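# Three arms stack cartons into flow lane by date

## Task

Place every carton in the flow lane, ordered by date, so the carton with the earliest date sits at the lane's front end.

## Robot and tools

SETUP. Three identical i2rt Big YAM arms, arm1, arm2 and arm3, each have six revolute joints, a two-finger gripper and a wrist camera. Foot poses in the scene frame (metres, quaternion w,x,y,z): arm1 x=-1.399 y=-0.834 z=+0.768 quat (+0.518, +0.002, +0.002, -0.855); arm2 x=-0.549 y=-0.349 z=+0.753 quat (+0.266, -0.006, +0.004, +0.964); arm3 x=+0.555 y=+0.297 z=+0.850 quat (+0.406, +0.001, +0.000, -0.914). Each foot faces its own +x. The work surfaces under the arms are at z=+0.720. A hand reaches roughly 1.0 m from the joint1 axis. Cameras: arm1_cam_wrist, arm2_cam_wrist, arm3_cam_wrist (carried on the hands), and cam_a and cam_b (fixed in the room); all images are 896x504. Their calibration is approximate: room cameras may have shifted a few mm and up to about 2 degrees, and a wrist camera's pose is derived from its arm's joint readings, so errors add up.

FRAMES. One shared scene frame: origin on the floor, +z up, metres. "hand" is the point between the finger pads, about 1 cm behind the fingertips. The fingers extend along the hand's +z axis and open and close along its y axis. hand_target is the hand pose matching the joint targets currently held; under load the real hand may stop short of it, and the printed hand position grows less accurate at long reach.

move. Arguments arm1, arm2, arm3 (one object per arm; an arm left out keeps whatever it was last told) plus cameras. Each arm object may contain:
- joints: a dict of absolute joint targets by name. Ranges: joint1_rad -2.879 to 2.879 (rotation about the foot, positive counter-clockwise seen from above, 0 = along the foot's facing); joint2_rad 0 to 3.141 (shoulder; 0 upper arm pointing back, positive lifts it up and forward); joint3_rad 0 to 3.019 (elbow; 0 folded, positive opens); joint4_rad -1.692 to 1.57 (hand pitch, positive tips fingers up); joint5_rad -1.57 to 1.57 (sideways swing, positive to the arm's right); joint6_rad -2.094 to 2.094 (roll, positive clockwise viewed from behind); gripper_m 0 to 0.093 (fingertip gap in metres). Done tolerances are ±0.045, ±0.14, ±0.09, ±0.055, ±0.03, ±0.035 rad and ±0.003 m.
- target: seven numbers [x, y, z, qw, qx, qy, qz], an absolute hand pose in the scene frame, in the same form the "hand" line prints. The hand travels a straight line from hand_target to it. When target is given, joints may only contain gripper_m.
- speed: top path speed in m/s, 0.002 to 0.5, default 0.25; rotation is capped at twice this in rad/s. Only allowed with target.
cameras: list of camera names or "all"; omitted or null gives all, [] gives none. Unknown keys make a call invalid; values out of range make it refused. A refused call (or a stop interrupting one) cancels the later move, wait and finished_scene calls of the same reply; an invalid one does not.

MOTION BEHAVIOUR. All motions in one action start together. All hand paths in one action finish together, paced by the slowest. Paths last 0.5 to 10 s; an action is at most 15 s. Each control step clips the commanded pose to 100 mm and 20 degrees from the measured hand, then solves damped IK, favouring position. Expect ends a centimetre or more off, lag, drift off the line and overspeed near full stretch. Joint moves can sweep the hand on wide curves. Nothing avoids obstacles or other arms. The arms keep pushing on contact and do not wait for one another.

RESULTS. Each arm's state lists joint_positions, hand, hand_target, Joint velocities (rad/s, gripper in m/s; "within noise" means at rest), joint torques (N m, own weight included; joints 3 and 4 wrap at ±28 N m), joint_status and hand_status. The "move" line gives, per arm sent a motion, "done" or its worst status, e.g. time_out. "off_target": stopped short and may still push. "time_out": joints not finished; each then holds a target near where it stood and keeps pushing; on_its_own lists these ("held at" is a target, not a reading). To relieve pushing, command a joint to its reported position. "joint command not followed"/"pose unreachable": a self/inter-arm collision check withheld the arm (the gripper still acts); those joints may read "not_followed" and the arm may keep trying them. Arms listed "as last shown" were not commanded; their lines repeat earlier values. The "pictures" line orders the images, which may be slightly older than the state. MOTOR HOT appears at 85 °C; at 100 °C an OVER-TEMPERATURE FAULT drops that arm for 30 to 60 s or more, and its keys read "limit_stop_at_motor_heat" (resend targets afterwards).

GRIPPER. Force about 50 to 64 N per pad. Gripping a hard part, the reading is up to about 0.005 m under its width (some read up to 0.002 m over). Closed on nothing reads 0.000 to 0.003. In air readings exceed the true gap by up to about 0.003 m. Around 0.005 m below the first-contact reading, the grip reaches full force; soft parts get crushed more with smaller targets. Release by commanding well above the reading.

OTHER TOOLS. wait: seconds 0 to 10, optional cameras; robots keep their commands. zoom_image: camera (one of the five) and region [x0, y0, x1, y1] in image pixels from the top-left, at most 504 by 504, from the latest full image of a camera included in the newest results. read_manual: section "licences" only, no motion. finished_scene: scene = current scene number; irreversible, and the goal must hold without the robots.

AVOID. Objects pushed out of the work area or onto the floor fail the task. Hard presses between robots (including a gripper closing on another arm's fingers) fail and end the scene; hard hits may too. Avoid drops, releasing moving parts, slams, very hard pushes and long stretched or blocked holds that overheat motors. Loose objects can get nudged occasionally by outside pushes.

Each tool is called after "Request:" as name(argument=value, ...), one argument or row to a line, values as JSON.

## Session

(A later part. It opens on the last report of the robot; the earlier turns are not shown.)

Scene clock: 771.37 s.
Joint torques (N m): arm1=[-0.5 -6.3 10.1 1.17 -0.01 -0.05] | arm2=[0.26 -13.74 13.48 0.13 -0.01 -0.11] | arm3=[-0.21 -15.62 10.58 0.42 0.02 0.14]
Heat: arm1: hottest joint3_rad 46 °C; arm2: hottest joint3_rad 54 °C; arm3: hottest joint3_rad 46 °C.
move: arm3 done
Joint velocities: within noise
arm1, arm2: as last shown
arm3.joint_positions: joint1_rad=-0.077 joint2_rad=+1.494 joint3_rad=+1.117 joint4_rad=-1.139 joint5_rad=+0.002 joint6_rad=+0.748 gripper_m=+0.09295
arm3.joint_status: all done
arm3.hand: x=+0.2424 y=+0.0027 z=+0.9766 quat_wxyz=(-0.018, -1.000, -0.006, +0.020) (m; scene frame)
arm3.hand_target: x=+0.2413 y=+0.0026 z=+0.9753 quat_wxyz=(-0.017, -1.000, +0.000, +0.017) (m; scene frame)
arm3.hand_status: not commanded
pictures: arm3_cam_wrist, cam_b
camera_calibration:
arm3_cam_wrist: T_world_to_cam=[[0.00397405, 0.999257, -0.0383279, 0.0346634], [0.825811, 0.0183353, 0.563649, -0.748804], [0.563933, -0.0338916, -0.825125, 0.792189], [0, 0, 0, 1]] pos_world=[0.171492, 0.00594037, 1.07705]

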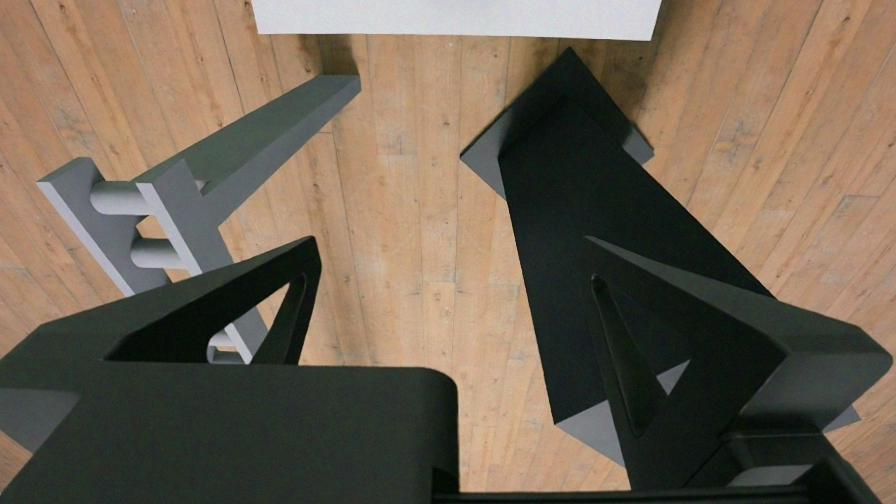

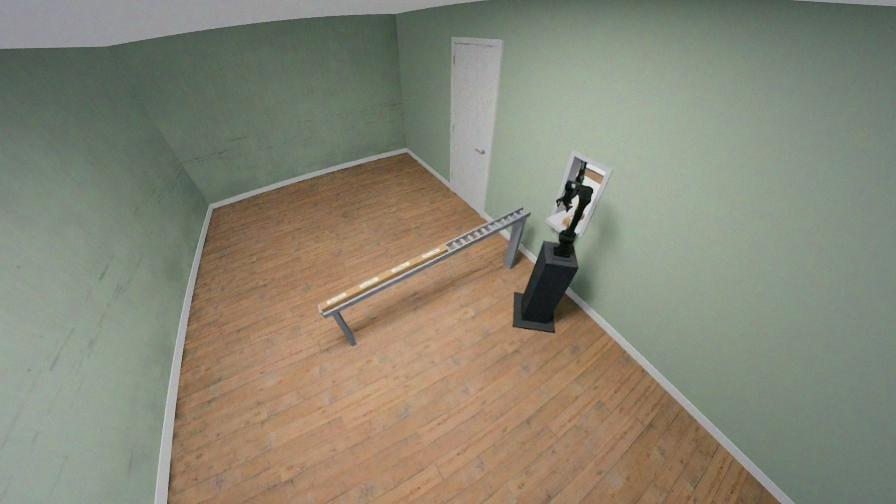

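Request:
move(
  arm3={"target": [-0.035, 0.006, 0.87, 0, 1, 0, 0], "speed": 0.25},
  arm2={"target": [-0.472, -0.836, 0.86, 0, 0.5262, 0.8504, 0], "speed": 0.2},
  cameras=["arm2_cam_wrist", "arm3_cam_wrist"],
)

Scene clock: 779.87 s.
Joint torques (N m): arm1=[-0.44 -6.36 10.07 1.16 -0.01 -0.06] | arm2=[0.79 -12.81 8.5 0.76 0.03 0.05] | arm3=[-0.03 -25.29 14.41 0.1 0.09 -0.03]
Heat: arm1: hottest joint3_rad 46 °C; arm2: hottest joint3_rad 55 °C; arm3: hottest joint3_rad 46 °C.
move: arm2 off_target; arm3 off_target
Joint velocities: within noise
arm1: as last shown
arm2.joint_positions: joint1_rad=+2.260 joint2_rad=+1.702 joint3_rad=+1.334 joint4_rad=-1.195 joint5_rad=+0.006 joint6_rad=-0.308 gripper_m=+0.09302
arm2.joint_status: not commanded
arm2.hand: x=-0.4771 y=-0.8393 z=+0.8731 quat_wxyz=(+0.007, +0.528, +0.849, -0.007) (m; scene frame)
arm2.hand_target: x=-0.4722 y=-0.8358 z=+0.8602 quat_wxyz=(+0.000, +0.526, +0.850, +0.000) (m; scene frame)
arm2.hand_status: off_target (0.014 m and 1.2 deg from the pose sent, 0.064 m and 2.4 deg at the start)
arm3.joint_positions: joint1_rad=-0.374 joint2_rad=+2.163 joint3_rad=+1.796 joint4_rad=-1.208 joint5_rad=+0.000 joint6_rad=+0.469 gripper_m=+0.09295
arm3.joint_status: not commanded
arm3.hand: x=-0.0233 y=+0.0104 z=+0.8729 quat_wxyz=(+0.001, -1.000, +0.003, -0.003) (m; scene frame)
arm3.hand_target: x=-0.0345 y=+0.0062 z=+0.8701 quat_wxyz=(+0.000, -1.000, +0.000, +0.001) (m; scene frame)
arm3.hand_status: off_target (0.013 m and 0.5 deg from the pose sent, 0.297 m and 3.1 deg at the start)
pictures: arm2_cam_wrist, arm3_cam_wrist
camera_calibration:
arm2_cam_wrist: T_world_to_cam=[[-0.89488, -0.445965, 0.0174357, -0.818467], [-0.364375, 0.752604, 0.548469, -0.0129876], [-0.25772, 0.484461, -0.835989, 1.13646], [0, 0, 0, 1]] pos_world=[-0.444274, -0.905802, 0.971458]
arm3_cam_wrist: T_world_to_cam=[[0.0226088, 0.999744, -0.000313043, -0.00867298], [0.800004, -0.017904, 0.599727, -0.502871], [0.599568, -0.0138096, -0.800205, 0.835603], [0, 0, 0, 1]] pos_world=[-0.0985058, 0.0112067, 0.970236]

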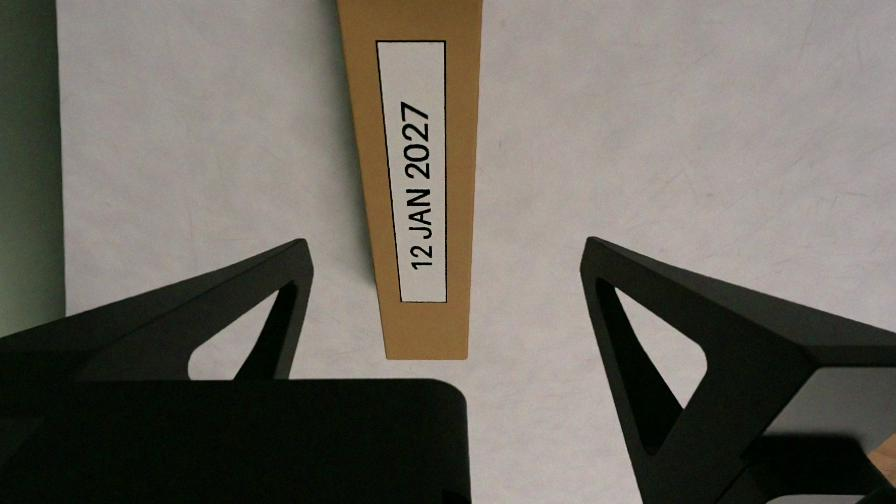

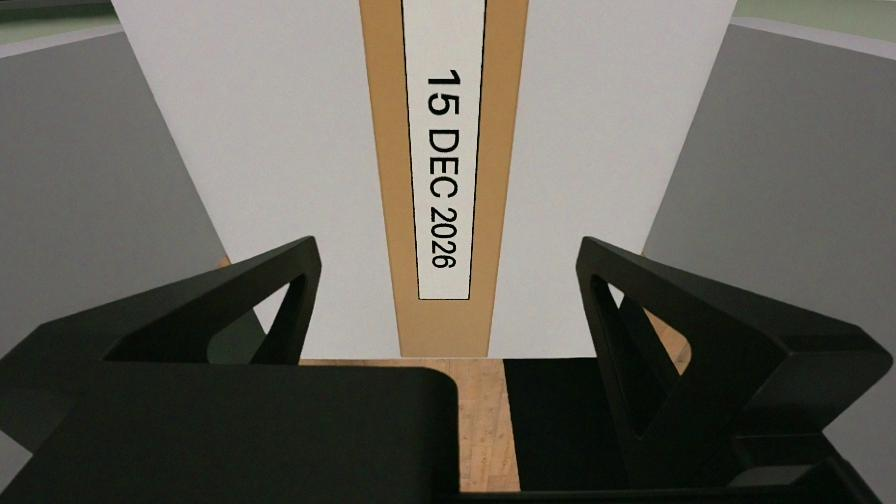

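Request:
move(
  arm3={"target": [-0.028, 0.009, 0.77, 0, 1, 0, 0], "speed": 0.1},
  arm2={"target": [-0.467, -0.823, 0.80, 0, 0.5262, 0.8504, 0], "speed": 0.1},
  cameras=["arm2_cam_wrist", "arm3_cam_wrist"],
)

Scene clock: 790.63 s.
Joint torques (N m): arm1=[-0.5 -6.3 10.09 1.17 -0.01 -0.06] | arm2=[0.73 -12.63 7.8 0.76 0.02 0.09] | arm3=[-0.09 -25.7 9.57 0.79 0.09 -0.02]
Heat: arm1: hottest joint3_rad 46 °C; arm2: hottest joint3_rad 53 °C; arm3: hottest joint3_rad 46 °C.
move: arm2 off_target; arm3 off_target
Joint velocities: within noise
arm1: as last shown
arm2.joint_positions: joint1_rad=+2.273 joint2_rad=+1.743 joint3_rad=+1.216 joint4_rad=-1.035 joint5_rad=+0.006 joint6_rad=-0.299 gripper_m=+0.09302
arm2.joint_status: not commanded
arm2.hand: x=-0.4718 y=-0.8282 z=+0.8131 quat_wxyz=(+0.008, +0.527, +0.850, -0.008) (m; scene frame)
arm2.hand_target: x=-0.4672 y=-0.8227 z=+0.8002 quat_wxyz=(+0.000, +0.526, +0.850, +0.000) (m; scene frame)
arm2.hand_status: off_target (0.015 m and 1.2 deg from the pose sent, 0.076 m and 1.2 deg at the start)
arm3.joint_positions: joint1_rad=-0.374 joint2_rad=+2.269 joint3_rad=+1.744 joint4_rad=-1.025 joint5_rad=+0.000 joint6_rad=+0.468 gripper_m=+0.09295
arm3.joint_status: not commanded
arm3.hand: x=-0.0299 y=+0.0070 z=+0.7883 quat_wxyz=(-0.004, -1.000, +0.003, +0.008) (m; scene frame)
arm3.hand_target: x=-0.0274 y=+0.0092 z=+0.7702 quat_wxyz=(+0.000, -1.000, +0.000, +0.000) (m; scene frame)
arm3.hand_status: off_target (0.019 m and 1.1 deg from the pose sent, 0.103 m and 0.5 deg at the start)
pictures: arm2_cam_wrist, arm3_cam_wrist
camera_calibration:
arm2_cam_wrist: T_world_to_cam=[[-0.893176, -0.449358, 0.0177007, -0.809858], [-0.367308, 0.751666, 0.547798, 0.0118154], [-0.259463, 0.482779, -0.836423, 1.08043], [0, 0, 0, 1]] pos_world=[-0.438675, -0.894405, 0.911558]
arm3_cam_wrist: T_world_to_cam=[[0.022142, 0.999689, -0.0114872, 0.0035676], [0.812719, -0.0113069, 0.582546, -0.43294], [0.582234, -0.0222346, -0.812717, 0.781267], [0, 0, 0, 1]] pos_world=[-0.103101, 0.00890949, 0.887197]

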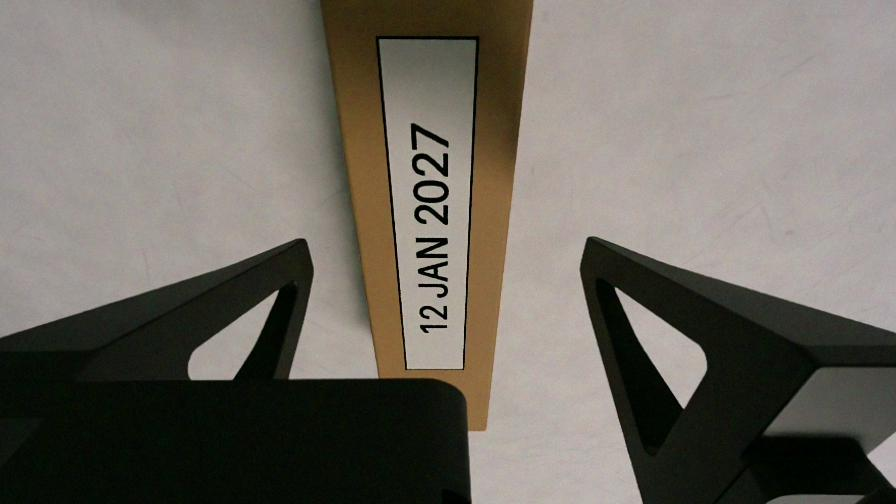

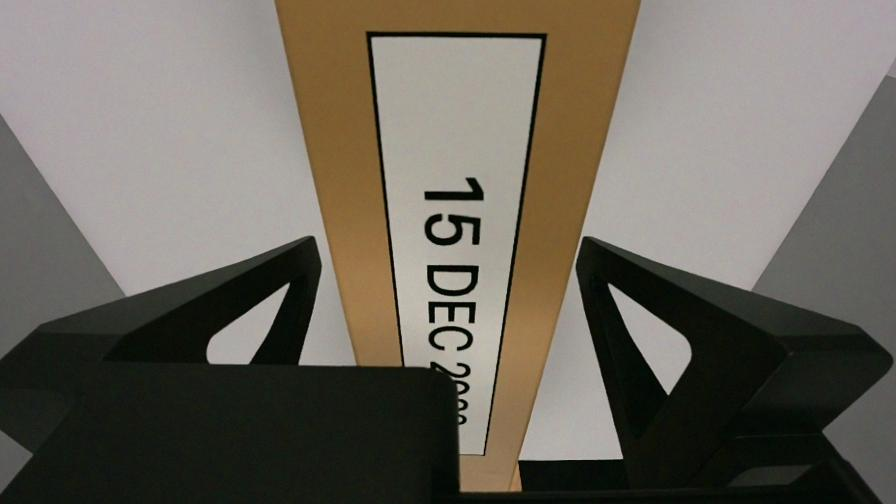

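Request:
move(
  arm3={"joints": {"gripper_m": 0.054}},
  arm2={"target": [-0.463, -0.8205, 0.75, 0, 0.5262, 0.8504, 0], "speed": 0.08},
  cameras=["arm2_cam_wrist", "arm3_cam_wrist"],
)

Scene clock: 795.27 s.
Joint torques (N m): arm1=[-0.5 -6.24 10.09 1.16 0 -0.06] | arm2=[0.79 -12.92 7.24 0.76 0.01 0.08] | arm3=[0.32 -25.82 9.47 0.73 0.05 -0.04]
Heat: arm1: hottest joint3_rad 46 °C; arm2: hottest joint3_rad 52 °C; arm3: hottest joint3_rad 46 °C.
move: arm2 off_target; arm3 off_target
Joint velocities: within noise
arm1: as last shown
arm2.joint_positions: joint1_rad=+2.282 joint2_rad=+1.816 joint3_rad=+1.161 joint4_rad=-0.909 joint5_rad=+0.006 joint6_rad=-0.291 gripper_m=+0.09302
arm2.joint_status: not commanded
arm2.hand: x=-0.4676 y=-0.8263 z=+0.7621 quat_wxyz=(+0.007, +0.526, +0.850, -0.007) (m; scene frame)
arm2.hand_target: x=-0.4632 y=-0.8202 z=+0.7502 quat_wxyz=(+0.000, +0.526, +0.850, +0.000) (m; scene frame)
arm2.hand_status: off_target (0.014 m and 1.1 deg from the pose sent, 0.064 m and 1.3 deg at the start)
arm3.joint_positions: joint1_rad=-0.374 joint2_rad=+2.269 joint3_rad=+1.744 joint4_rad=-1.025 joint5_rad=+0.002 joint6_rad=+0.468 gripper_m=+0.05843
arm3.joint_status: gripper_m off_target (ended at +0.05846, target +0.05400)
arm3.hand: x=-0.0300 y=+0.0072 z=+0.7883 quat_wxyz=(-0.004, -1.000, +0.003, +0.008) (m; scene frame)
arm3.hand_target: x=-0.0274 y=+0.0092 z=+0.7702 quat_wxyz=(+0.000, -1.000, +0.000, +0.000) (m; scene frame)
arm3.hand_status: not commanded
pictures: arm2_cam_wrist, arm3_cam_wrist
camera_calibration:
arm2_cam_wrist: T_world_to_cam=[[-0.892985, -0.449765, 0.0170327, -0.804097], [-0.367422, 0.750311, 0.549577, 0.0374475], [-0.25996, 0.484505, -0.835269, 1.03828], [0, 0, 0, 1]] pos_world=[-0.434375, -0.892804, 0.860359]
arm3_cam_wrist: T_world_to_cam=[[0.0221699, 0.999699, -0.0104989, 0.00259383], [0.813006, -0.0119161, 0.582134, -0.432538], [0.581833, -0.0214415, -0.813025, 0.781495], [0, 0, 0, 1]] pos_world=[-0.103101, 0.00900925, 0.887197]

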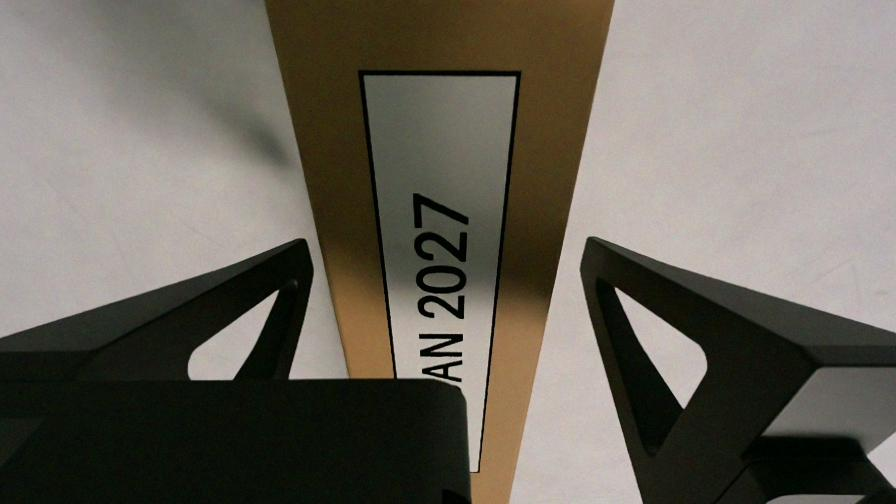

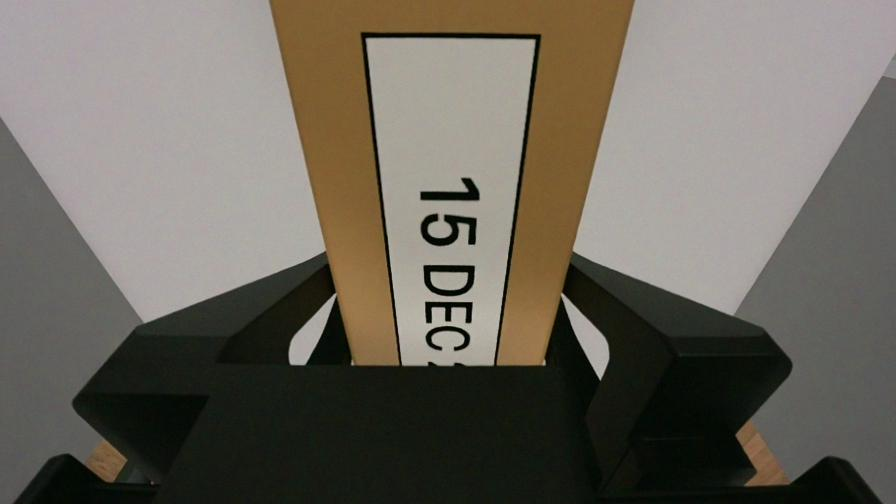

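Request:
move(
  arm3={"target": [-0.03, 0.008, 0.92, 0, 1, 0, 0], "speed": 0.15},
  arm2={"joints": {"gripper_m": 0.054}},
  cameras=["arm3_cam_wrist"],
)

Request:
move(
  arm3={"target": [0.25, 0.005, 0.96, 0, 1, 0, 0], "speed": 0.25},
  arm2={"target": [-0.467, -0.8205, 0.96, 0, 0.5262, 0.8504, 0], "speed": 0.2},
  cameras=["arm3_cam_wrist", "arm2_cam_wrist"],
)

Scene clock: 801.10 s.
Joint torques (N m): arm1=[-0.5 -6.36 10.09 1.16 0 -0.06] | arm2=[0.62 -13.04 7.24 0.75 0.05 0.07] | arm3=[0.03 -28.86 15.35 -0.09 0.07 -0.01]
Heat: arm1: hottest joint3_rad 46 °C; arm2: hottest joint3_rad 51 °C; arm3: hottest joint3_rad 46 °C.
move: arm2 off_target; arm3 off_target
Joint velocities: within noise
arm1: as last shown
arm2.joint_positions: joint1_rad=+2.283 joint2_rad=+1.816 joint3_rad=+1.161 joint4_rad=-0.909 joint5_rad=+0.005 joint6_rad=-0.289 gripper_m=+0.06056
arm2.joint_status: gripper_m off_target (ended at +0.06059, target +0.05400)
arm2.hand: x=-0.4669 y=-0.8263 z=+0.7621 quat_wxyz=(+0.007, +0.527, +0.850, -0.007) (m; scene frame)
arm2.hand_target: x=-0.4633 y=-0.8202 z=+0.7502 quat_wxyz=(+0.000, +0.526, +0.850, +0.000) (m; scene frame)
arm2.hand_status: not commanded
arm3.joint_positions: joint1_rad=-0.374 joint2_rad=+2.146 joint3_rad=+1.818 joint4_rad=-1.300 joint5_rad=+0.002 joint6_rad=+0.467 gripper_m=+0.05843
arm3.joint_status: not commanded
arm3.hand: x=-0.0119 y=+0.0163 z=+0.8919 quat_wxyz=(+0.014, -1.000, +0.003, -0.026) (m; scene frame)
arm3.hand_target: x=-0.0286 y=+0.0086 z=+0.9204 quat_wxyz=(+0.000, -1.000, +0.000, +0.000) (m; scene frame)
arm3.hand_status: off_target (0.034 m and 3.4 deg from the pose sent, 0.132 m and 1.2 deg at the start)
pictures: arm3_cam_wrist
camera_calibration:
arm3_cam_wrist: T_world_to_cam=[[0.0204012, 0.999468, 0.0254481, -0.0379049], [0.770795, -0.0319343, 0.636282, -0.55598], [0.636756, 0.00663434, -0.771037, 0.818115], [0, 0, 0, 1]] pos_world=[-0.0916199, 0.0147022, 0.985521]

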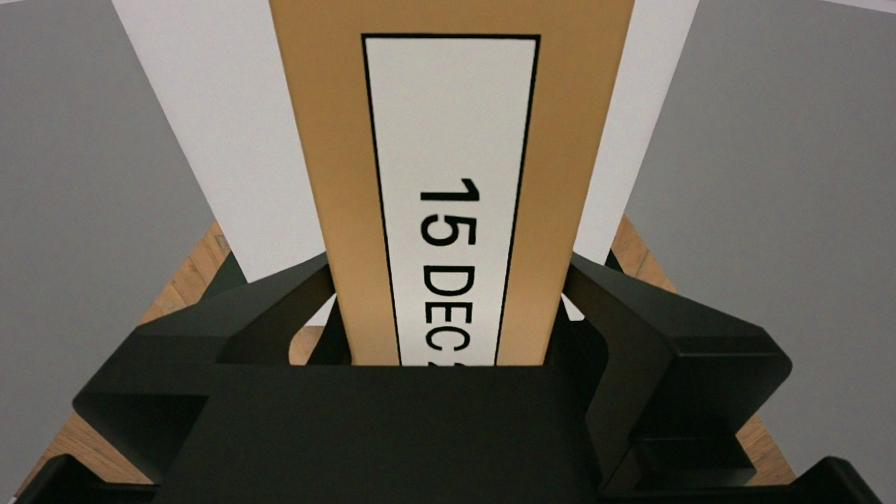

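Scene clock: 803.20 s.
Joint torques (N m): arm1=[-0.56 -6.3 10.09 1.18 0 -0.06] | arm2=[0.32 -13.22 15.13 -0.32 0.01 0.03] | arm3=[0.67 -18.08 10.1 0.54 0.18 0.13]
Heat: arm1: hottest joint3_rad 46 °C; arm2: hottest joint3_rad 51 °C; arm3: hottest joint3_rad 46 °C.
move: arm2 off_target; arm3 done
Joint velocities: within noise
arm1: as last shown
arm2.joint_positions: joint1_rad=+2.283 joint2_rad=+1.614 joint3_rad=+1.386 joint4_rad=-1.416 joint5_rad=+0.005 joint6_rad=-0.289 gripper_m=+0.06056
arm2.joint_status: not commanded
arm2.hand: x=-0.4727 y=-0.8005 z=+0.9333 quat_wxyz=(-0.019, +0.526, +0.850, +0.023) (m; scene frame)
arm2.hand_target: x=-0.4673 y=-0.8188 z=+0.9600 quat_wxyz=(+0.000, +0.526, +0.850, +0.000) (m; scene frame)
arm2.hand_status: off_target (0.034 m and 3.5 deg from the pose sent, 0.198 m and 1.2 deg at the start)
arm3.joint_positions: joint1_rad=-0.075 joint2_rad=+1.546 joint3_rad=+1.104 joint4_rad=-1.157 joint5_rad=-0.002 joint6_rad=+0.758 gripper_m=+0.05843
arm3.joint_status: not commanded
arm3.hand: x=+0.2511 y=+0.0089 z=+0.9510 quat_wxyz=(+0.009, -1.000, -0.001, -0.012) (m; scene frame)
arm3.hand_target: x=+0.2501 y=+0.0052 z=+0.9599 quat_wxyz=(+0.000, -1.000, +0.000, +0.000) (m; scene frame)
arm3.hand_status: done (0.010 m and 1.7 deg from the pose sent, 0.271 m and 3.4 deg at the start)
pictures: arm2_cam_wrist, arm3_cam_wrist
camera_calibration:
arm2_cam_wrist: T_world_to_cam=[[-0.893034, -0.449943, -0.00648742, -0.778199], [-0.359518, 0.704741, 0.611627, -0.168595], [-0.270625, 0.548535, -0.79112, 1.17241], [0, 0, 0, 1]] pos_world=[-0.438286, -0.874439, 1.02559]
arm3_cam_wrist: T_world_to_cam=[[0.0129456, 0.999786, 0.0161157, -0.0265399], [0.789013, -0.0201143, 0.614048, -0.780035], [0.614241, 0.00476625, -0.789104, 0.719128], [0, 0, 0, 1]] pos_world=[0.174084, 0.00741675, 1.04687]

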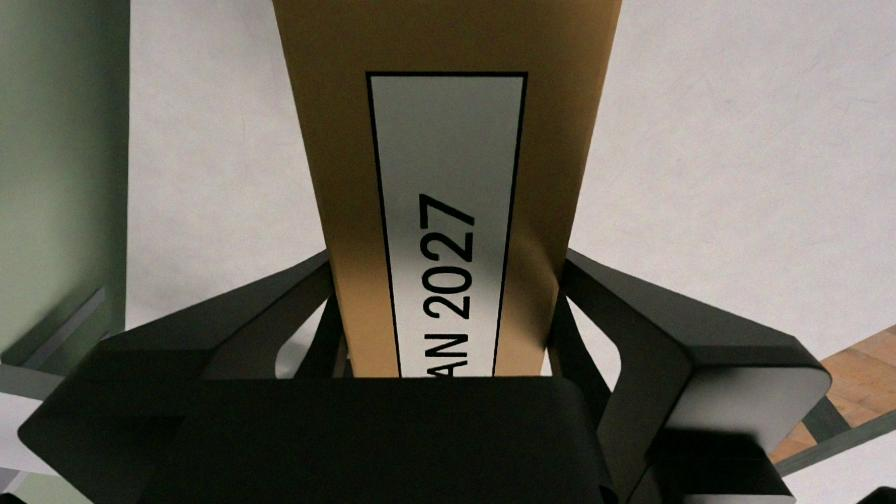

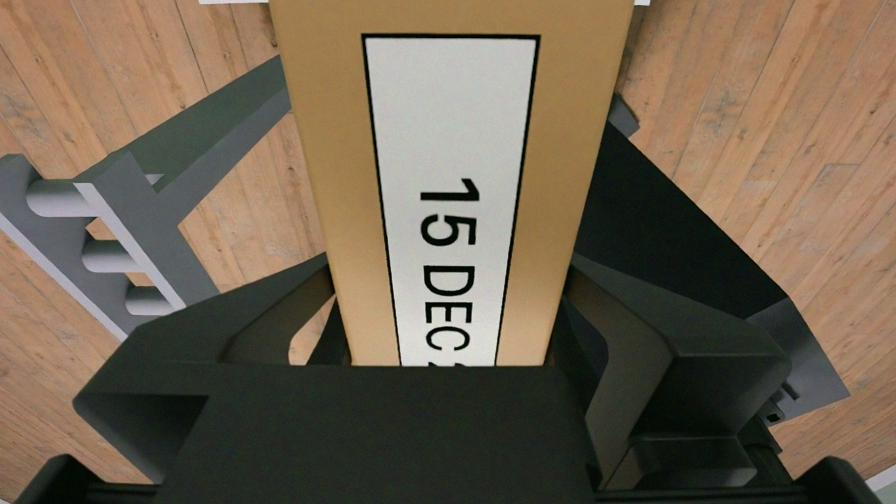

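Request:
move(
  arm3={"joints": {"joint1_rad": 1.187, "joint2_rad": 2.189, "joint3_rad": 2.048, "joint4_rad": -1.429, "joint5_rad": 0, "joint6_rad": -1.119}},
  arm2={"joints": {"joint1_rad": -1.4826, "joint2_rad": 1.361, "joint3_rad": 1.223, "joint4_rad": -1.433, "joint5_rad": 0, "joint6_rad": 1.12}},
  cameras=[],
)

Request:
move(
  arm3={"target": [0.858, -0.350, 0.845, 0.0506, -0.0105, -0.9986, 0.013], "speed": 0.15},
  arm2={"target": [-0.03, 0.0, 0.91, 0, 0, -1, 0], "speed": 0.25},
  cameras=["arm3_cam_wrist", "cam_b"],
)

Request:
zoom_image(
  camera="cam_b",
  region=[440, 205, 500, 255],
)

Scene clock: 814.53 s.
Joint torques (N m): arm1=[-0.44 -6.3 10.1 1.18 0 -0.06] | arm2=[-0.5 -10.99 9.48 -0.16 -0.03 0.08] | arm3=[0.56 -30.21 14.79 -0.08 0 -0.05]
Heat: arm1: hottest joint3_rad 46 °C; arm2: hottest joint3_rad 53 °C; arm3: hottest joint3_rad 46 °C.
move: arm2 done; arm3 done
Joint velocities: within noise
arm1.joint_positions: joint1_rad=+1.016 joint2_rad=+0.997 joint3_rad=+1.294 joint4_rad=-1.304 joint5_rad=+0.001 joint6_rad=+0.009 gripper_m=+0.09295
arm1.joint_status: not commanded
arm1.hand: x=-1.2115 y=-1.1547 z=+1.1553 quat_wxyz=(-0.241, -0.480, -0.833, +0.134) (m; scene frame)
arm1.hand_target: x=-1.2153 y=-1.1594 z=+1.1581 quat_wxyz=(-0.243, -0.483, -0.830, +0.139) (m; scene frame)
arm1.hand_status: not commanded
arm2.joint_positions: joint1_rad=-1.478 joint2_rad=+1.376 joint3_rad=+1.229 joint4_rad=-1.424 joint5_rad=+0.003 joint6_rad=+1.110 gripper_m=+0.06062
arm2.joint_status: all done
arm2.hand: x=-0.3803 y=+0.0074 z=+0.9638 quat_wxyz=(-0.006, +0.007, -1.000, +0.007) (m; scene frame)
arm2.hand_target: x=-0.3813 y=+0.0021 z=+0.9673 quat_wxyz=(-0.005, +0.000, -1.000, +0.006) (m; scene frame)
arm2.hand_status: not commanded
arm3.joint_positions: joint1_rad=+1.181 joint2_rad=+2.202 joint3_rad=+2.002 joint4_rad=-1.420 joint5_rad=-0.001 joint6_rad=-1.111 gripper_m=+0.05849
arm3.joint_status: all done
arm3.hand: x=+0.8404 y=-0.3000 z=+0.9250 quat_wxyz=(+0.009, -0.007, -1.000, -0.023) (m; scene frame)
arm3.hand_target: x=+0.8490 y=-0.3099 z=+0.9508 quat_wxyz=(-0.001, +0.000, -1.000, +0.000) (m; scene frame)
arm3.hand_status: not commanded
pictures: none
No camera images: "cameras" was empty.

Scene clock: 817.00 s.
Joint torques (N m): arm1=[-0.5 -6.24 10.07 1.17 0 -0.06] | arm2=[-0.15 -18.61 15.49 -0.23 -0.08 -0.13] | arm3=[0.97 -30.04 15.76 0.28 0.17 0.15]
Heat: arm1: hottest joint3_rad 46 °C; arm2: hottest joint3_rad 53 °C; arm3: hottest joint3_rad 46 °C.
move: arm2 off_target; arm3 off_target
Joint velocities: within noise
arm1: as last shown
arm2.joint_positions: joint1_rad=-2.017 joint2_rad=+1.999 joint3_rad=+1.826 joint4_rad=-1.449 joint5_rad=-0.012 joint6_rad=+0.597 gripper_m=+0.06062
arm2.joint_status: not commanded
arm2.hand: x=-0.0468 y=-0.0125 z=+0.8896 quat_wxyz=(+0.020, -0.006, -1.000, +0.015) (m; scene frame)
arm2.hand_target: x=-0.0314 y=-0.0009 z=+0.9103 quat_wxyz=(-0.001, +0.000, -1.000, +0.000) (m; scene frame)
arm2.hand_status: off_target (0.029 m and 2.9 deg from the pose sent, 0.354 m and 1.3 deg at the start)
arm3.joint_positions: joint1_rad=+1.187 joint2_rad=+2.399 joint3_rad=+2.100 joint4_rad=-1.350 joint5_rad=+0.099 joint6_rad=-1.093 gripper_m=+0.05849
arm3.joint_status: not commanded
arm3.hand: x=+0.8420 y=-0.3331 z=+0.8303 quat_wxyz=(+0.061, -0.010, -0.998, -0.013) (m; scene frame)
arm3.hand_target: x=+0.8576 y=-0.3485 z=+0.8457 quat_wxyz=(+0.050, -0.010, -0.999, +0.013) (m; scene frame)
arm3.hand_status: off_target (0.027 m and 3.1 deg from the pose sent, 0.096 m and 6.3 deg at the start)
pictures: arm3_cam_wrist, cam_b
camera_calibration:
arm3_cam_wrist: T_world_to_cam=[[-0.0384043, -0.998968, -0.0242474, -0.279441], [-0.724894, 0.0111497, 0.68877, 0.0440692], [-0.687789, 0.0440285, -0.724575, 1.31846], [0, 0, 0, 1]] pos_world=[0.928034, -0.337694, 0.918191]

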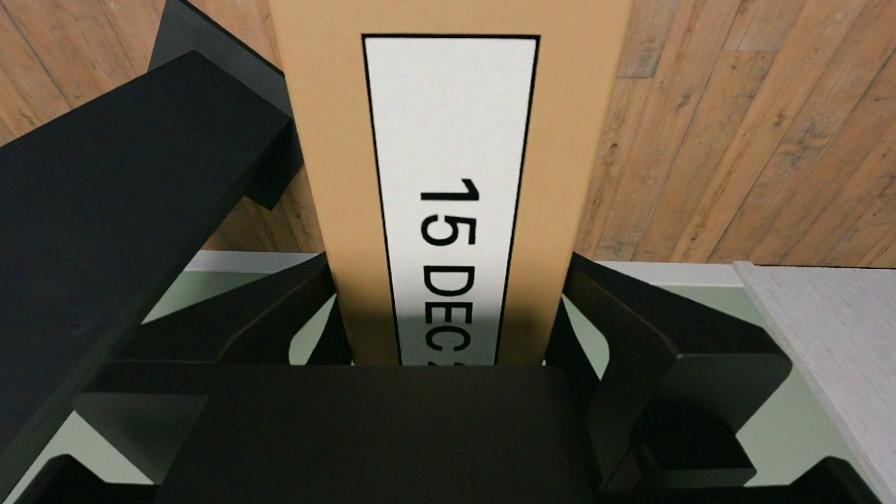

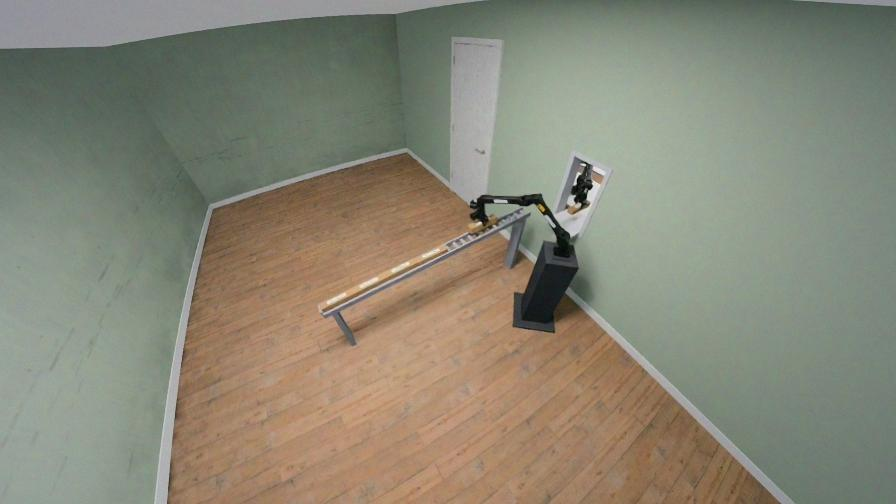

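Scaled by 8.400 from the camera's 896x504 image, which has a finer 1280x720 frame.

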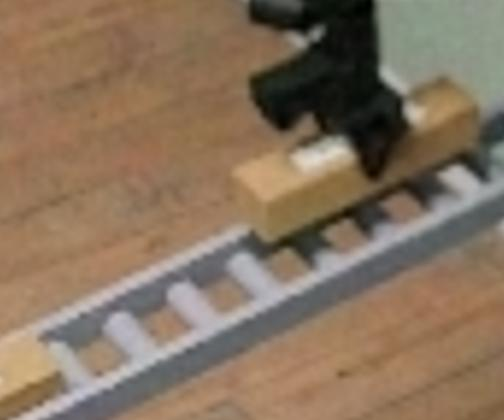

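Request:
move(
  arm3={"target": [0.862, -0.3495, 0.802, 0.049, -0.0105, -0.9985, 0.022], "speed": 0.1},
  arm2={"target": [0.013, 0.006, 0.82, 0, 0, -1, 0], "speed": 0.15},
  cameras=["arm3_cam_wrist", "arm2_cam_wrist"],
)

Scene clock: 822.47 s.
Joint torques (N m): arm1=[-0.44 -6.24 10.1 1.17 -0.01 -0.06] | arm2=[-1.03 -20.48 14.86 0.35 -0.05 -0.11] | arm3=[1.03 -30.15 11.63 0.55 0.17 0.14]
Heat: arm1: hottest joint3_rad 46 °C; arm2: hottest joint3_rad 55 °C; arm3: hottest joint3_rad 48 °C.
move: arm2 off_target; arm3 done
Joint velocities: within noise
arm1: as last shown
arm2.joint_positions: joint1_rad=-2.032 joint2_rad=+2.164 joint3_rad=+1.861 joint4_rad=-1.334 joint5_rad=-0.012 joint6_rad=+0.570 gripper_m=+0.06062
arm2.joint_status: not commanded
arm2.hand: x=-0.0126 y=-0.0027 z=+0.8016 quat_wxyz=(+0.026, -0.001, -0.999, +0.018) (m; scene frame)
arm2.hand_target: x=+0.0115 y=+0.0049 z=+0.8208 quat_wxyz=(-0.001, +0.000, -1.000, +0.000) (m; scene frame)
arm2.hand_status: off_target (0.033 m and 3.7 deg from the pose sent, 0.094 m and 3.0 deg at the start)
arm3.joint_positions: joint1_rad=+1.194 joint2_rad=+2.438 joint3_rad=+2.101 joint4_rad=-1.255 joint5_rad=+0.105 joint6_rad=-1.087 gripper_m=+0.05849
arm3.joint_status: not commanded
arm3.hand: x=+0.8530 y=-0.3468 z=+0.8032 quat_wxyz=(+0.050, -0.011, -0.999, +0.014) (m; scene frame)
arm3.hand_target: x=+0.8620 y=-0.3493 z=+0.8020 quat_wxyz=(+0.049, -0.010, -0.999, +0.022) (m; scene frame)
arm3.hand_status: done (0.009 m and 0.9 deg from the pose sent, 0.038 m and 4.2 deg at the start)
pictures: arm2_cam_wrist, arm3_cam_wrist
camera_calibration:
arm2_cam_wrist: T_world_to_cam=[[0.00532844, -0.998776, 0.0491643, -0.0439763], [-0.794116, 0.0256537, 0.607224, -0.488688], [-0.607742, -0.0422777, -0.793008, 0.750821], [0, 0, 0, 1]] pos_world=[0.0684644, 0.000357148, 0.894312]
arm3_cam_wrist: T_world_to_cam=[[-0.0371168, -0.998897, 0.0287664, -0.336891], [-0.738376, 0.0468107, 0.672762, 0.107535], [-0.673367, 0.00373038, -0.739299, 1.29251], [0, 0, 0, 1]] pos_world=[0.937227, -0.346375, 0.892894]

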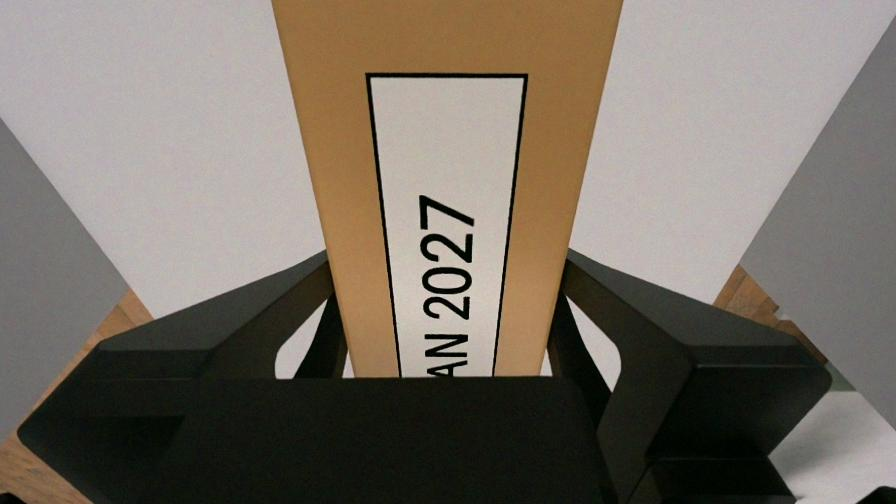

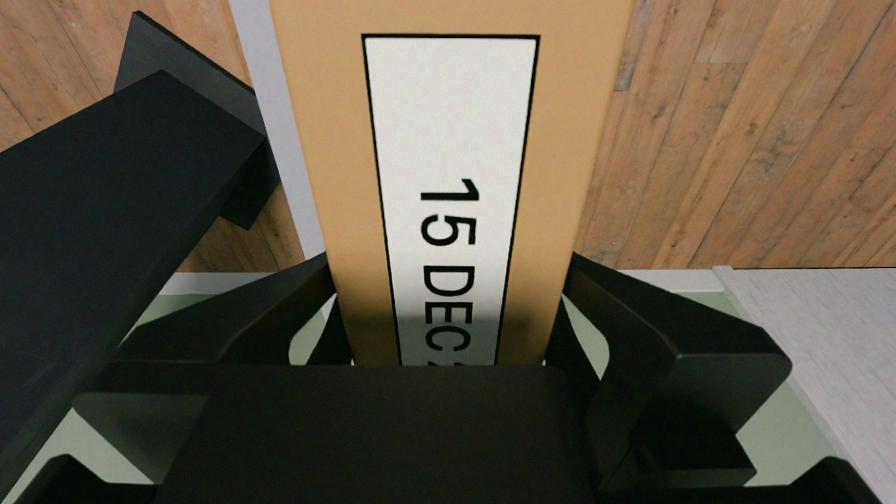

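Request:
move(
  arm3={"target": [0.860, -0.335, 0.815, 0.0495, -0.0105, -0.9986, 0.018], "speed": 0.1},
  arm2={"target": [0.015, 0.007, 0.79, 0, 0, -1, 0], "speed": 0.06},
  cameras=["arm3_cam_wrist", "arm2_cam_wrist"],
)

Scene clock: 827.20 s.
Joint torques (N m): arm1=[-0.5 -6.3 10.09 1.16 0 -0.06] | arm2=[-0.97 -19.84 13.16 0.68 -0.04 -0.12] | arm3=[0.85 -34.32 10.24 0.44 0.05 0.14]
Heat: arm1: hottest joint3_rad 46 °C; arm2: hottest joint3_rad 55 °C; arm3: hottest joint3_rad 48 °C.
move: arm2 off_target; arm3 off_target
Joint velocities: within noise
arm1: as last shown
arm2.joint_positions: joint1_rad=-2.032 joint2_rad=+2.181 joint3_rad=+1.861 joint4_rad=-1.280 joint5_rad=-0.012 joint6_rad=+0.570 gripper_m=+0.06062
arm2.joint_status: not commanded
arm2.hand: x=-0.0025 y=+0.0035 z=+0.7903 quat_wxyz=(+0.010, +0.000, -1.000, +0.008) (m; scene frame)
arm2.hand_target: x=+0.0144 y=+0.0066 z=+0.7904 quat_wxyz=(+0.000, +0.000, -1.000, +0.000) (m; scene frame)
arm2.hand_status: off_target (0.018 m and 1.5 deg from the pose sent, 0.031 m and 3.7 deg at the start)
arm3.joint_positions: joint1_rad=+1.200 joint2_rad=+2.434 joint3_rad=+2.047 joint4_rad=-1.249 joint5_rad=+0.105 joint6_rad=-1.081 gripper_m=+0.05849
arm3.joint_status: not commanded
arm3.hand: x=+0.8487 y=-0.3285 z=+0.7868 quat_wxyz=(+0.061, -0.010, -0.998, -0.005) (m; scene frame)
arm3.hand_target: x=+0.8598 y=-0.3346 z=+0.8150 quat_wxyz=(+0.049, -0.010, -0.999, +0.018) (m; scene frame)
arm3.hand_status: off_target (0.031 m and 2.9 deg from the pose sent, 0.018 m and 0.4 deg at the start)
pictures: arm2_cam_wrist, arm3_cam_wrist
camera_calibration:
arm2_cam_wrist: T_world_to_cam=[[0.00461848, -0.999548, 0.0297125, -0.0218887], [-0.812788, 0.0135569, 0.582402, -0.454334], [-0.582541, -0.0268398, -0.812358, 0.763493], [0, 0, 0, 1]] pos_world=[0.0755898, 0.00477259, 0.885485]
arm3_cam_wrist: T_world_to_cam=[[-0.0367572, -0.999277, -0.00968476, -0.288521], [-0.724889, 0.0199907, 0.688576, 0.0818408], [-0.687885, 0.0323305, -0.7251, 1.28803], [0, 0, 0, 1]] pos_world=[0.934735, -0.331591, 0.8748]

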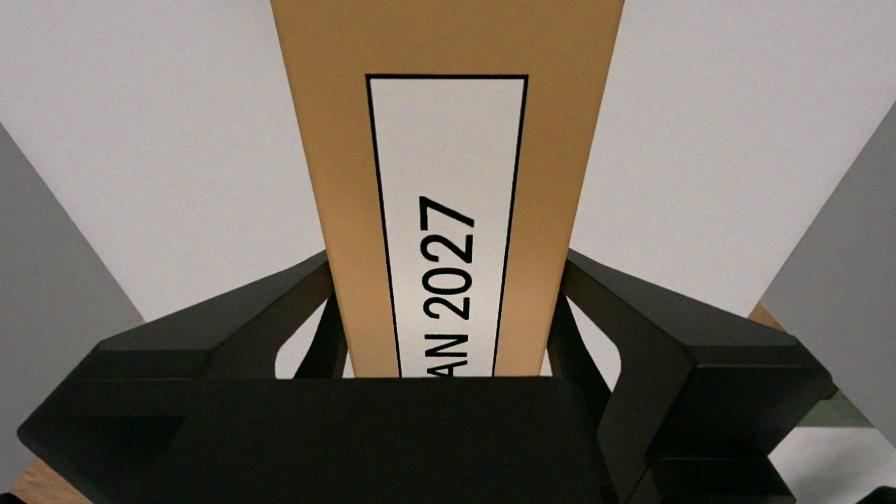

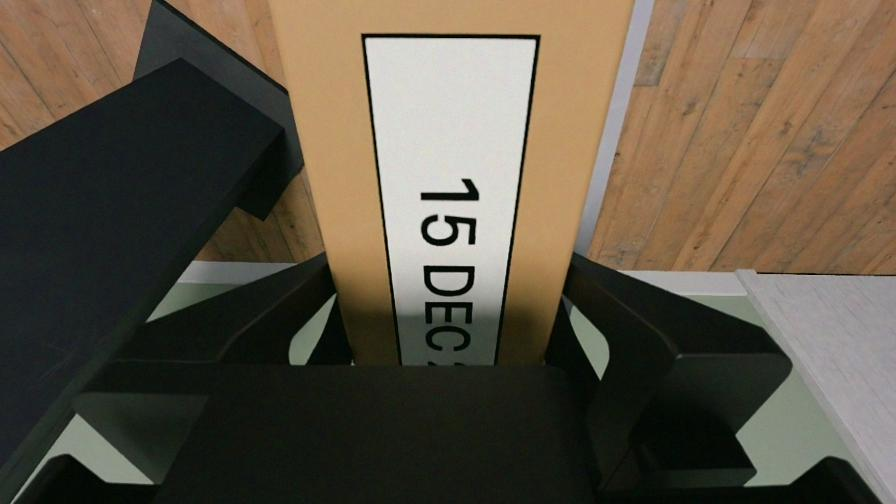

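Request:
move(
  arm3={"target": [0.860, -0.342, 0.788, 0.0495, -0.0105, -0.9986, 0.018], "speed": 0.06},
  arm2={"target": [0.017, 0.007, 0.772, 0, 0, -1, 0], "speed": 0.06},
  cameras=["arm3_cam_wrist", "arm2_cam_wrist"],
)

Scene clock: 849.97 s.
Joint torques (N m): arm1=[-0.5 -6.3 10.09 1.14 0 -0.06] | arm2=[-1.08 -18.2 12.11 0.62 -0.1 -0.12] | arm3=[0.73 -29.92 12.34 0.51 0.07 0.1]
Heat: arm1: hottest joint3_rad 46 °C; arm2: hottest joint3_rad 54 °C; arm3: hottest joint3_rad 46 °C.
move: arm2 off_target; arm3 off_target
Joint velocities: within noise
arm1: as last shown
arm2.joint_positions: joint1_rad=-2.032 joint2_rad=+2.188 joint3_rad=+1.861 joint4_rad=-1.247 joint5_rad=-0.012 joint6_rad=+0.570 gripper_m=+0.06062
arm2.joint_status: not commanded
arm2.hand: x=+0.0038 y=+0.0075 z=+0.7861 quat_wxyz=(-0.001, +0.000, -1.000, +0.001) (m; scene frame)
arm2.hand_target: x=+0.0162 y=+0.0066 z=+0.7721 quat_wxyz=(+0.000, +0.000, -1.000, +0.000) (m; scene frame)
arm2.hand_status: off_target (0.019 m and 0.2 deg from the pose sent, 0.027 m and 1.6 deg at the start)
arm3.joint_positions: joint1_rad=+1.200 joint2_rad=+2.433 joint3_rad=+2.047 joint4_rad=-1.221 joint5_rad=+0.105 joint6_rad=-1.081 gripper_m=+0.05849
arm3.joint_status: not commanded
arm3.hand: x=+0.8520 y=-0.3349 z=+0.7875 quat_wxyz=(+0.054, -0.011, -0.998, +0.008) (m; scene frame)
arm3.hand_target: x=+0.8599 y=-0.3417 z=+0.7881 quat_wxyz=(+0.049, -0.010, -0.999, +0.018) (m; scene frame)
arm3.hand_status: off_target (0.011 m and 1.2 deg from the pose sent, 0.018 m and 3.0 deg at the start)
pictures: arm2_cam_wrist, arm3_cam_wrist
camera_calibration:
arm2_cam_wrist: T_world_to_cam=[[0.00453838, -0.999867, 0.0156402, -0.00679049], [-0.825487, 0.00508161, 0.564398, -0.432558], [-0.564402, -0.0154723, -0.825355, 0.774002], [0, 0, 0, 1]] pos_world=[0.0798083, 0.00738406, 0.883067]
arm3_cam_wrist: T_world_to_cam=[[-0.0372716, -0.999171, 0.0163933, -0.314954], [-0.734, 0.0385049, 0.678057, 0.10618], [-0.678126, 0.0132395, -0.734827, 1.28388], [0, 0, 0, 1]] pos_world=[0.936829, -0.335779, 0.876596]

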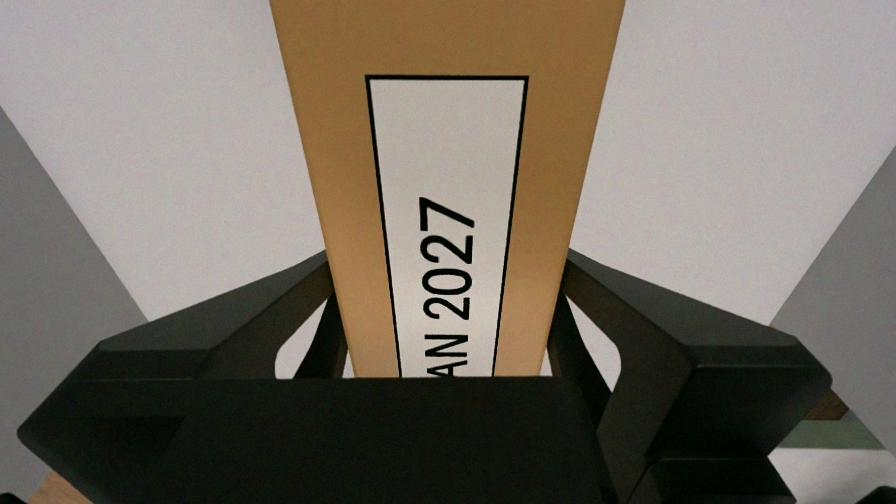

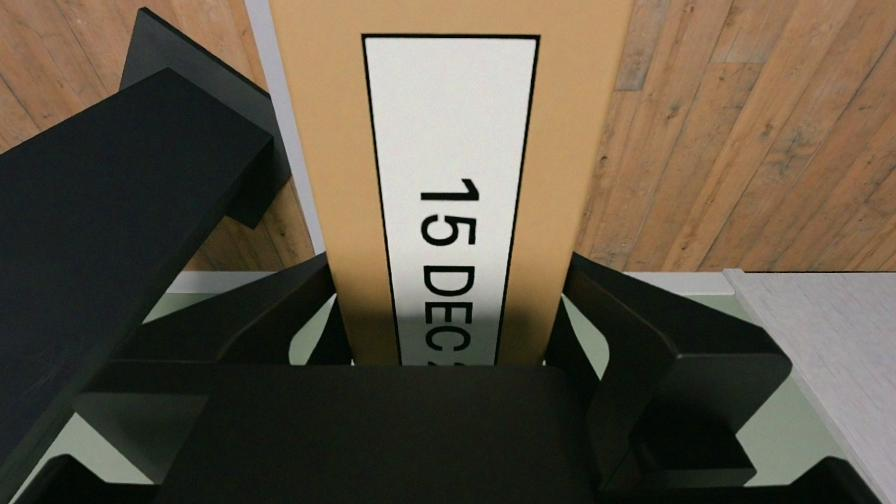

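Request:
move(
  arm3={"target": [0.860, -0.342, 0.762, 0.0495, -0.0105, -0.9986, 0.015], "speed": 0.06},
  arm2={"joints": {"gripper_m": 0.093}},
  cameras=["arm3_cam_wrist", "cam_b"],
)

Request:
zoom_image(
  camera="cam_b",
  region=[450, 205, 500, 245],
)

Scene clock: 860.37 s.
Joint torques (N m): arm1=[-0.44 -6.36 10.07 1.14 0 -0.06] | arm2=[-1.03 -19.78 12.01 0.58 -0.06 -0.12] | arm3=[0.38 -29.92 12.1 0.46 0.01 0.09]
Heat: arm1: hottest joint3_rad 46 °C; arm2: hottest joint3_rad 54 °C; arm3: hottest joint3_rad 46 °C.
move: arm2 done; arm3 done
Joint velocities: within noise
arm1: as last shown
arm2.joint_positions: joint1_rad=-2.033 joint2_rad=+2.205 joint3_rad=+1.861 joint4_rad=-1.246 joint5_rad=-0.013 joint6_rad=+0.569 gripper_m=+0.09294
arm2.joint_status: all done
arm2.hand: x=+0.0025 y=+0.0063 z=+0.7752 quat_wxyz=(+0.007, +0.000, -1.000, +0.006) (m; scene frame)
arm2.hand_target: x=+0.0164 y=+0.0065 z=+0.7721 quat_wxyz=(+0.000, +0.000, -1.000, +0.000) (m; scene frame)
arm2.hand_status: not commanded
arm3.joint_positions: joint1_rad=+1.200 joint2_rad=+2.470 joint3_rad=+2.047 joint4_rad=-1.187 joint5_rad=+0.104 joint6_rad=-1.081 gripper_m=+0.05849
arm3.joint_status: not commanded
arm3.hand: x=+0.8525 y=-0.3356 z=+0.7621 quat_wxyz=(+0.054, -0.011, -0.998, +0.007) (m; scene frame)
arm3.hand_target: x=+0.8599 y=-0.3418 z=+0.7622 quat_wxyz=(+0.049, -0.010, -0.999, +0.015) (m; scene frame)
arm3.hand_status: done (0.010 m and 1.1 deg from the pose sent, 0.028 m and 0.9 deg at the start)
pictures: arm3_cam_wrist, cam_b
camera_calibration:
arm3_cam_wrist: T_world_to_cam=[[-0.0372697, -0.999211, 0.0137242, -0.313063], [-0.733667, 0.0366846, 0.678518, 0.122483], [-0.678486, 0.0152192, -0.734455, 1.26625], [0, 0, 0, 1]] pos_world=[0.937329, -0.33658, 0.851195]

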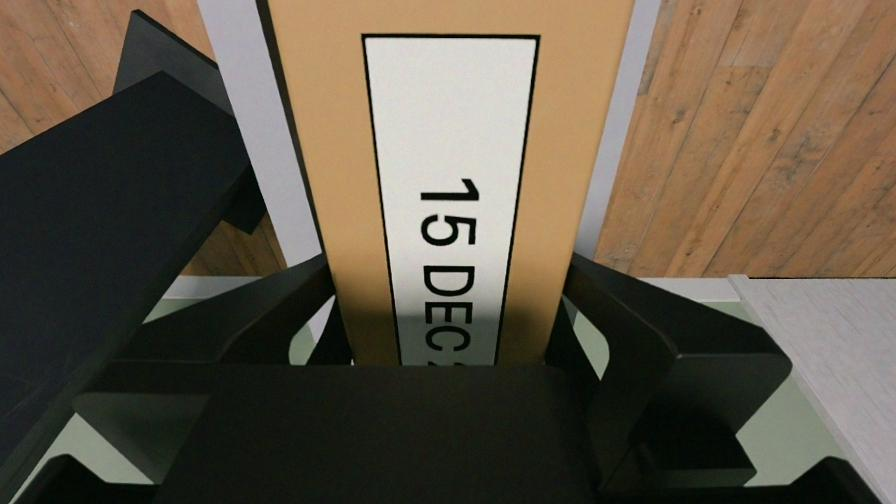

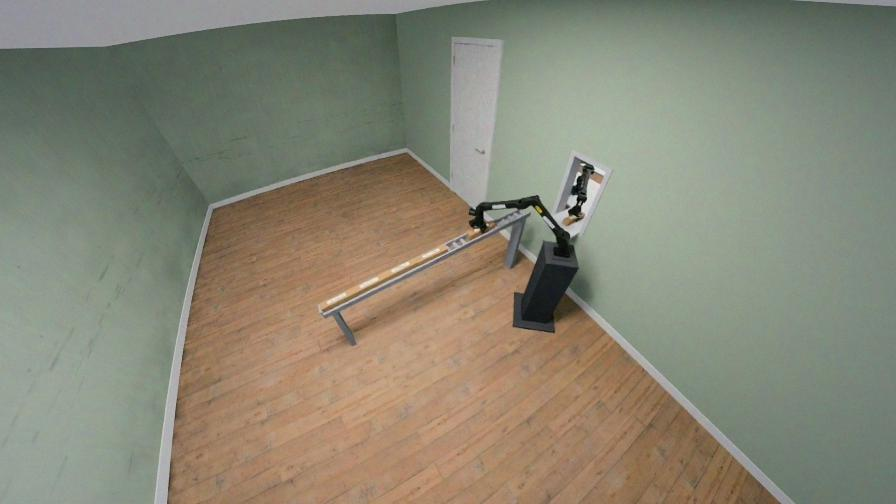

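Scaled by 10.080 from the camera's 896x504 image, which has a finer 1280x720 frame.

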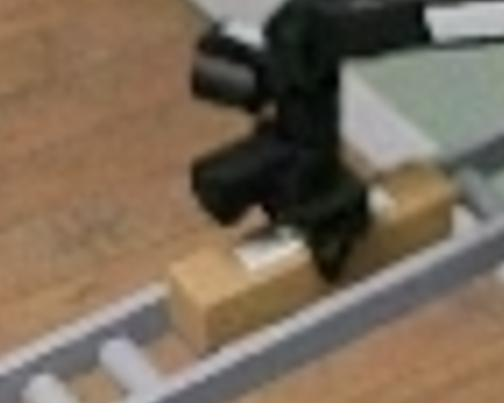

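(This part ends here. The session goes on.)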